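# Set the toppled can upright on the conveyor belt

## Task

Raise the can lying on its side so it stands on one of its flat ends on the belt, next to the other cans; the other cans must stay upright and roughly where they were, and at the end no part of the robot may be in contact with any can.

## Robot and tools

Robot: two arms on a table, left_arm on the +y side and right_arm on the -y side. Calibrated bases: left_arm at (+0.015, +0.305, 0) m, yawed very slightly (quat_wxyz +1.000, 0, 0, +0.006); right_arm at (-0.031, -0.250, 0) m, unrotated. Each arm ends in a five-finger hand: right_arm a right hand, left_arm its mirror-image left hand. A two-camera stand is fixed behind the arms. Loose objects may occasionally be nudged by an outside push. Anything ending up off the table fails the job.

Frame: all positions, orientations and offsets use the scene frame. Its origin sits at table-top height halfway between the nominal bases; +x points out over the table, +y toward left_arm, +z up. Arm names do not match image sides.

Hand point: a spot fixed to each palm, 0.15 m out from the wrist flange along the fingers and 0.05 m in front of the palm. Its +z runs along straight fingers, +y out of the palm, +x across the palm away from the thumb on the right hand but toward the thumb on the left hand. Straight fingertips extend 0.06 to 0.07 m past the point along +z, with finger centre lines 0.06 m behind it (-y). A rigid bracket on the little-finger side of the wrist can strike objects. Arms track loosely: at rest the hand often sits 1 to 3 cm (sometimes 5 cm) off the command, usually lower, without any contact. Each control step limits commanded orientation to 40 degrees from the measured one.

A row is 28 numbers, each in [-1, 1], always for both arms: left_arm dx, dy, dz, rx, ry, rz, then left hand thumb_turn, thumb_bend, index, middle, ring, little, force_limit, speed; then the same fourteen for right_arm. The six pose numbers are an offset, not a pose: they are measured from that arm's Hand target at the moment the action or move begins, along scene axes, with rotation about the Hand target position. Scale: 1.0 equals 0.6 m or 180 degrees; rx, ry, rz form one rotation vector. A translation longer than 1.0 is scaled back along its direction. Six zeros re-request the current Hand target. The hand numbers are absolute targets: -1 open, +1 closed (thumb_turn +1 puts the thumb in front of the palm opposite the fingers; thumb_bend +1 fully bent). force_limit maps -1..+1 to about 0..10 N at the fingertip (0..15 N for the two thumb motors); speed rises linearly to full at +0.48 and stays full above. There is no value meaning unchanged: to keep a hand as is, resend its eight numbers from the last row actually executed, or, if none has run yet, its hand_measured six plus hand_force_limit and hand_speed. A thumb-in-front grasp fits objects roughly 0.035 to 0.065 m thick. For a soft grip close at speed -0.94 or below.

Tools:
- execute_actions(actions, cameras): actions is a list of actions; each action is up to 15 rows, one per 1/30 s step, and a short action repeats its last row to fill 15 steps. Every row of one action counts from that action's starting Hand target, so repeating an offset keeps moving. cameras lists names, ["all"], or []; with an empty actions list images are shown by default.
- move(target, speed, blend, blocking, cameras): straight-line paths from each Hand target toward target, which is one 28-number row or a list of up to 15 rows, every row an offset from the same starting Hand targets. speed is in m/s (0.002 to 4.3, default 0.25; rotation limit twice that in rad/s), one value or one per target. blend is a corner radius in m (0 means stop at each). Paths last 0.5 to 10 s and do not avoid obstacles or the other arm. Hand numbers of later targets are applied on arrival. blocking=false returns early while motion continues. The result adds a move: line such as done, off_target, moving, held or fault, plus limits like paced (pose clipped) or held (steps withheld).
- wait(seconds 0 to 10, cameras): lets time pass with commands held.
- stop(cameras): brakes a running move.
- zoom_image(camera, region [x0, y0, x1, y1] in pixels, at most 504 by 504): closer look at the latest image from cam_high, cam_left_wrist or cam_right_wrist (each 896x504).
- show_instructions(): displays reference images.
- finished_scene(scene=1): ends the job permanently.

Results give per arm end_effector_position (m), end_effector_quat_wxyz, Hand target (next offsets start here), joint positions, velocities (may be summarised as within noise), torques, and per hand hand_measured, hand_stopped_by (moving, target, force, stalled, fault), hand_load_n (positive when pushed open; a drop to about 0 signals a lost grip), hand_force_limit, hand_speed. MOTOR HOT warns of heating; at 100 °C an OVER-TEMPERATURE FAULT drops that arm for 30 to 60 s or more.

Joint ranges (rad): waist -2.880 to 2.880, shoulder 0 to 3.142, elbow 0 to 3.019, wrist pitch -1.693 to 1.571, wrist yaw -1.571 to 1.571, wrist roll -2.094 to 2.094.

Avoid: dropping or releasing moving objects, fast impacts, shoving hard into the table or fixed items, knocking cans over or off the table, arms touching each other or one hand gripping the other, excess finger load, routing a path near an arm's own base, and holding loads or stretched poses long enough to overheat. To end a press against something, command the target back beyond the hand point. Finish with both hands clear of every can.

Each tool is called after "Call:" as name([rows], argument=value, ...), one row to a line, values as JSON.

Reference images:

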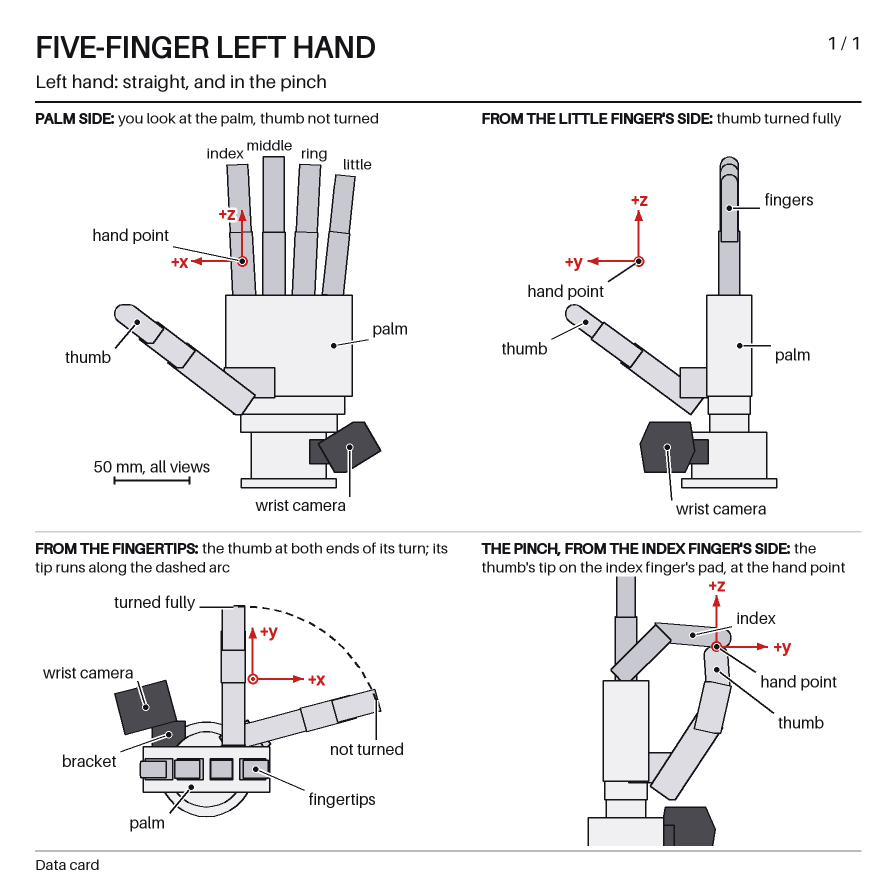

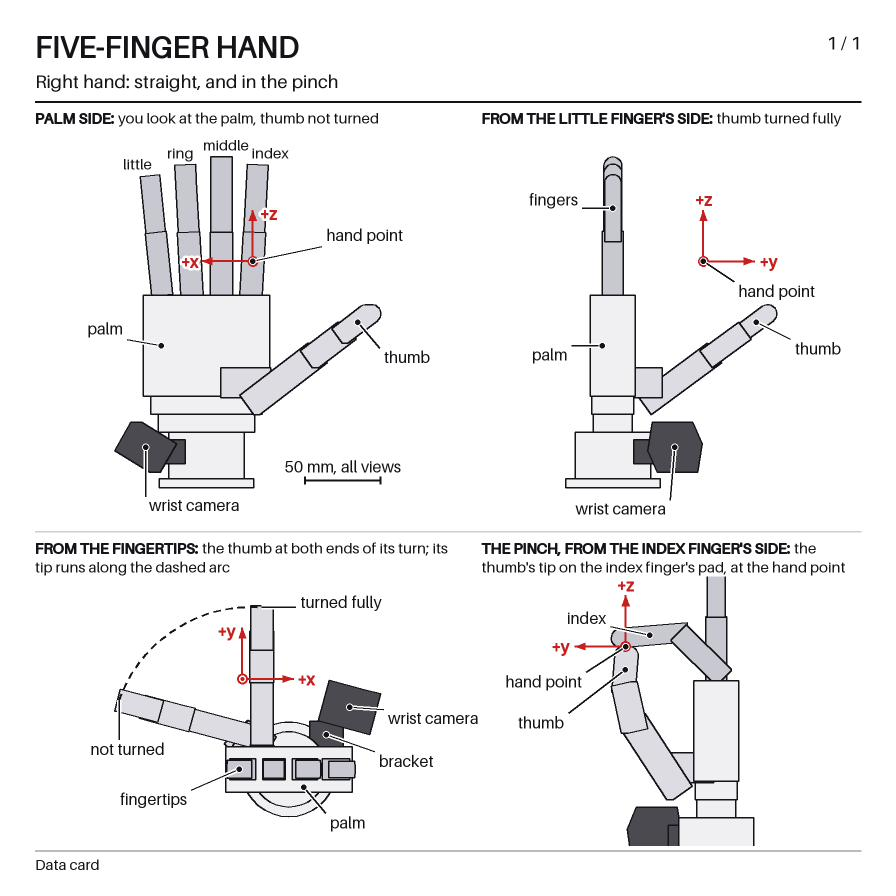

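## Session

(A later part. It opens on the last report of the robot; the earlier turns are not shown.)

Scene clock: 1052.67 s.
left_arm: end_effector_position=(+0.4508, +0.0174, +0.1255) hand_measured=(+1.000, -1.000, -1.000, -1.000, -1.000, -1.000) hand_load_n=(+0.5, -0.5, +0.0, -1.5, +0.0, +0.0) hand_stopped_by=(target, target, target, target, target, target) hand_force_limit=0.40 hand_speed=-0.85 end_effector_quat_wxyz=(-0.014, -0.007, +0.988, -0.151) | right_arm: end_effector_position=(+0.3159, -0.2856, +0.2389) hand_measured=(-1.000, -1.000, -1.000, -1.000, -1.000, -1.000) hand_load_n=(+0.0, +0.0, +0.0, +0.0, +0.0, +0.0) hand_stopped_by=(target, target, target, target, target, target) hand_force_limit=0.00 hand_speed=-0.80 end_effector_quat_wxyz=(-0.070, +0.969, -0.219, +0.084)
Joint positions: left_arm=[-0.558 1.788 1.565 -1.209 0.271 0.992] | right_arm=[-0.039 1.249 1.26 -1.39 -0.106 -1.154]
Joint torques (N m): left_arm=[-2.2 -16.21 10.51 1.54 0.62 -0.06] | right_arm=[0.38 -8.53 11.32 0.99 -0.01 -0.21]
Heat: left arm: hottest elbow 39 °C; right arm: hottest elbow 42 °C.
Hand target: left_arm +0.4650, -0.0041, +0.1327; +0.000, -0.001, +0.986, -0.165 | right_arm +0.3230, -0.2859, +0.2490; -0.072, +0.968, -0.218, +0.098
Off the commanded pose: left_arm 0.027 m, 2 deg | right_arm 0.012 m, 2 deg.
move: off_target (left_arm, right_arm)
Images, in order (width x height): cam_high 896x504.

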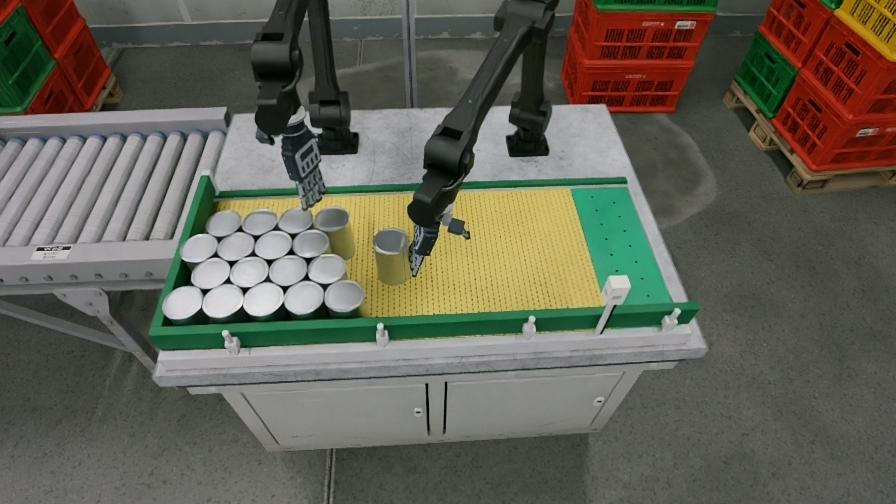

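Call:
move([
  [0.01,-0.045,0.0,0,0,0, 1,-1,-1,-1,-1,-1,0.4,-0.85, 0,0,0,0,0,0,-1,-1,-1,-1,-1,-1,0,-0.8],
], speed=0.05, cameras=["cam_high"])

Call:
zoom_image(camera="cam_high", region=[310, 150, 490, 330])

Scene clock: 1063.83 s.
left_arm: end_effector_position=(+0.4597, -0.0131, +0.1255) hand_measured=(+1.000, -1.000, -1.000, -1.000, -1.000, -1.000) hand_load_n=(+0.0, +0.0, +0.0, -1.5, +0.0, +0.0) hand_stopped_by=(target, target, target, target, target, target) hand_force_limit=0.40 hand_speed=-0.85 end_effector_quat_wxyz=(-0.009, -0.004, +0.988, -0.155) | right_arm: end_effector_position=(+0.3159, -0.2856, +0.2389) hand_measured=(-1.000, -1.000, -1.000, -1.000, -1.000, -1.000) hand_load_n=(+0.0, +0.0, +0.0, +0.0, +0.0, +0.0) hand_stopped_by=(target, target, target, target, target, target) hand_force_limit=0.00 hand_speed=-0.80 end_effector_quat_wxyz=(-0.070, +0.969, -0.219, +0.084)
Joint positions: left_arm=[-0.594 1.839 1.638 -1.209 0.269 0.958] | right_arm=[-0.039 1.249 1.26 -1.39 -0.106 -1.154]
Joint torques (N m): left_arm=[-1.61 -16.85 10.52 1.06 0.46 -0.08] | right_arm=[0.5 -8.59 11.32 1.02 -0.01 -0.21]
Heat: left arm: hottest elbow 40 °C; right arm: hottest elbow 42 °C.
Hand target: left_arm +0.4710, -0.0312, +0.1328; +0.000, -0.001, +0.986, -0.165 | right_arm +0.3230, -0.2859, +0.2490; -0.072, +0.968, -0.218, +0.098
Off the commanded pose: left_arm 0.022 m, 2 deg | right_arm 0.012 m, 2 deg.
move: off_target (left_arm, right_arm)
Images, in order (width x height): cam_high 896x504.

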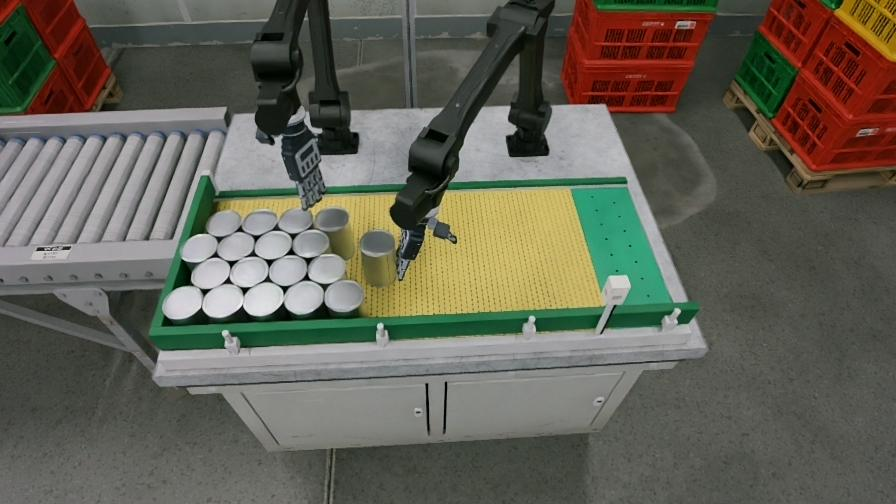

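Scaled by 2.800 from the camera's 896x504 image, which has a finer 1280x720 frame.

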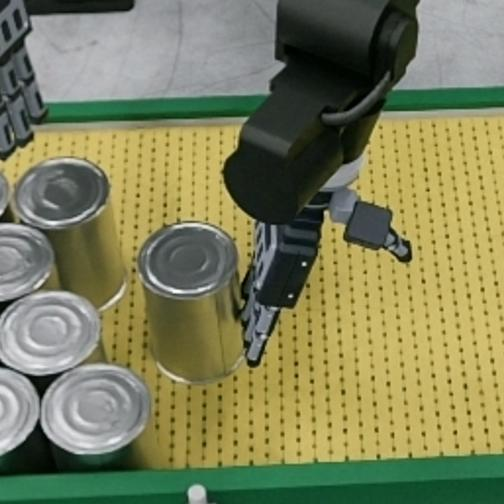

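Call:
move([
  [0.0,0.13,0.0,0,0,0, 1,-1,-1,-1,-1,-1,0.4,-0.85, 0,0,0,0,0,0,-1,-1,-1,-1,-1,-1,0,-0.8],
  [0.0,0.16,0.25,0,0,0, 1,-1,-1,-1,-1,-1,0.4,-0.85, 0,0,0,0,0,0,-1,-1,-1,-1,-1,-1,0,-0.8],
], speed=0.12, cameras=["cam_high"])

Call:
zoom_image(camera="cam_high", region=[270, 150, 450, 330])

Scene clock: 1080.13 s.
left_arm: end_effector_position=(+0.4620, +0.0655, +0.2616) hand_measured=(+1.000, -1.000, -1.000, -1.000, -1.000, -1.000) hand_load_n=(+0.0, +0.0, +0.0, +0.0, +0.0, +0.0) hand_stopped_by=(target, target, target, target, target, target) hand_force_limit=0.40 hand_speed=-0.85 end_effector_quat_wxyz=(-0.020, -0.006, +0.988, -0.154) | right_arm: end_effector_position=(+0.3159, -0.2856, +0.2389) hand_measured=(-1.000, -1.000, -1.000, -1.000, -1.000, -1.000) hand_load_n=(+0.0, +0.0, +0.0, +0.0, +0.0, +0.0) hand_stopped_by=(target, target, target, target, target, target) hand_force_limit=0.00 hand_speed=-0.80 end_effector_quat_wxyz=(-0.070, +0.969, -0.219, +0.084)
Joint positions: left_arm=[-0.467 1.744 1.863 -1.586 0.294 1.09] | right_arm=[-0.039 1.249 1.26 -1.39 -0.106 -1.154]
Joint torques (N m): left_arm=[-0.38 -18.43 10.09 0.47 0.42 0.15] | right_arm=[0.44 -8.64 11.3 1.01 -0.01 -0.2]
Heat: left arm: hottest elbow 41 °C; right arm: hottest elbow 42 °C.
Hand target: left_arm +0.4710, +0.0648, +0.2826; +0.000, -0.001, +0.986, -0.165 | right_arm +0.3230, -0.2859, +0.2490; -0.072, +0.968, -0.218, +0.098
Off the commanded pose: left_arm 0.023 m, 3 deg | right_arm 0.012 m, 2 deg.
move: off_target (left_arm, right_arm)
Images, in order (width x height): cam_high 896x504.

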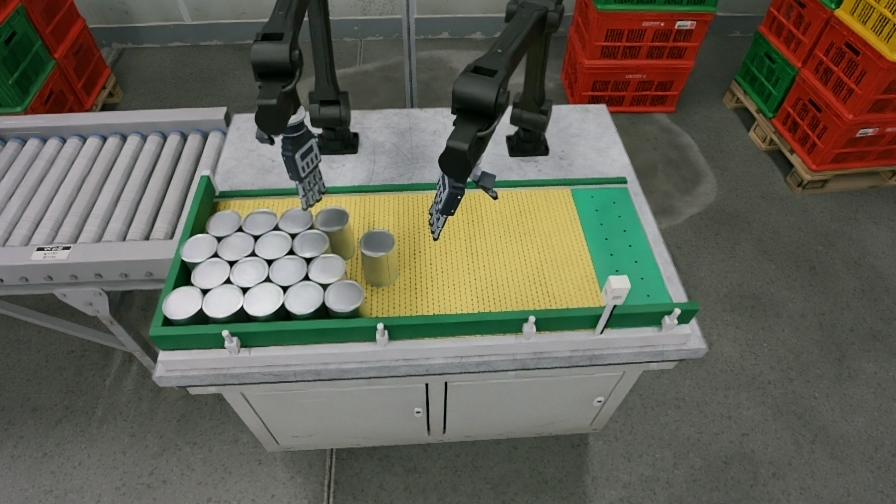

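Scaled by 2.800 from the camera's 896x504 image, which has a finer 1280x720 frame.

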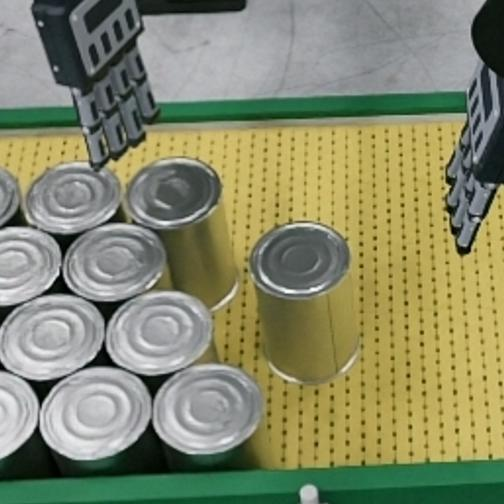

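Call:
finished_scene()

The scene is finished: the task was done.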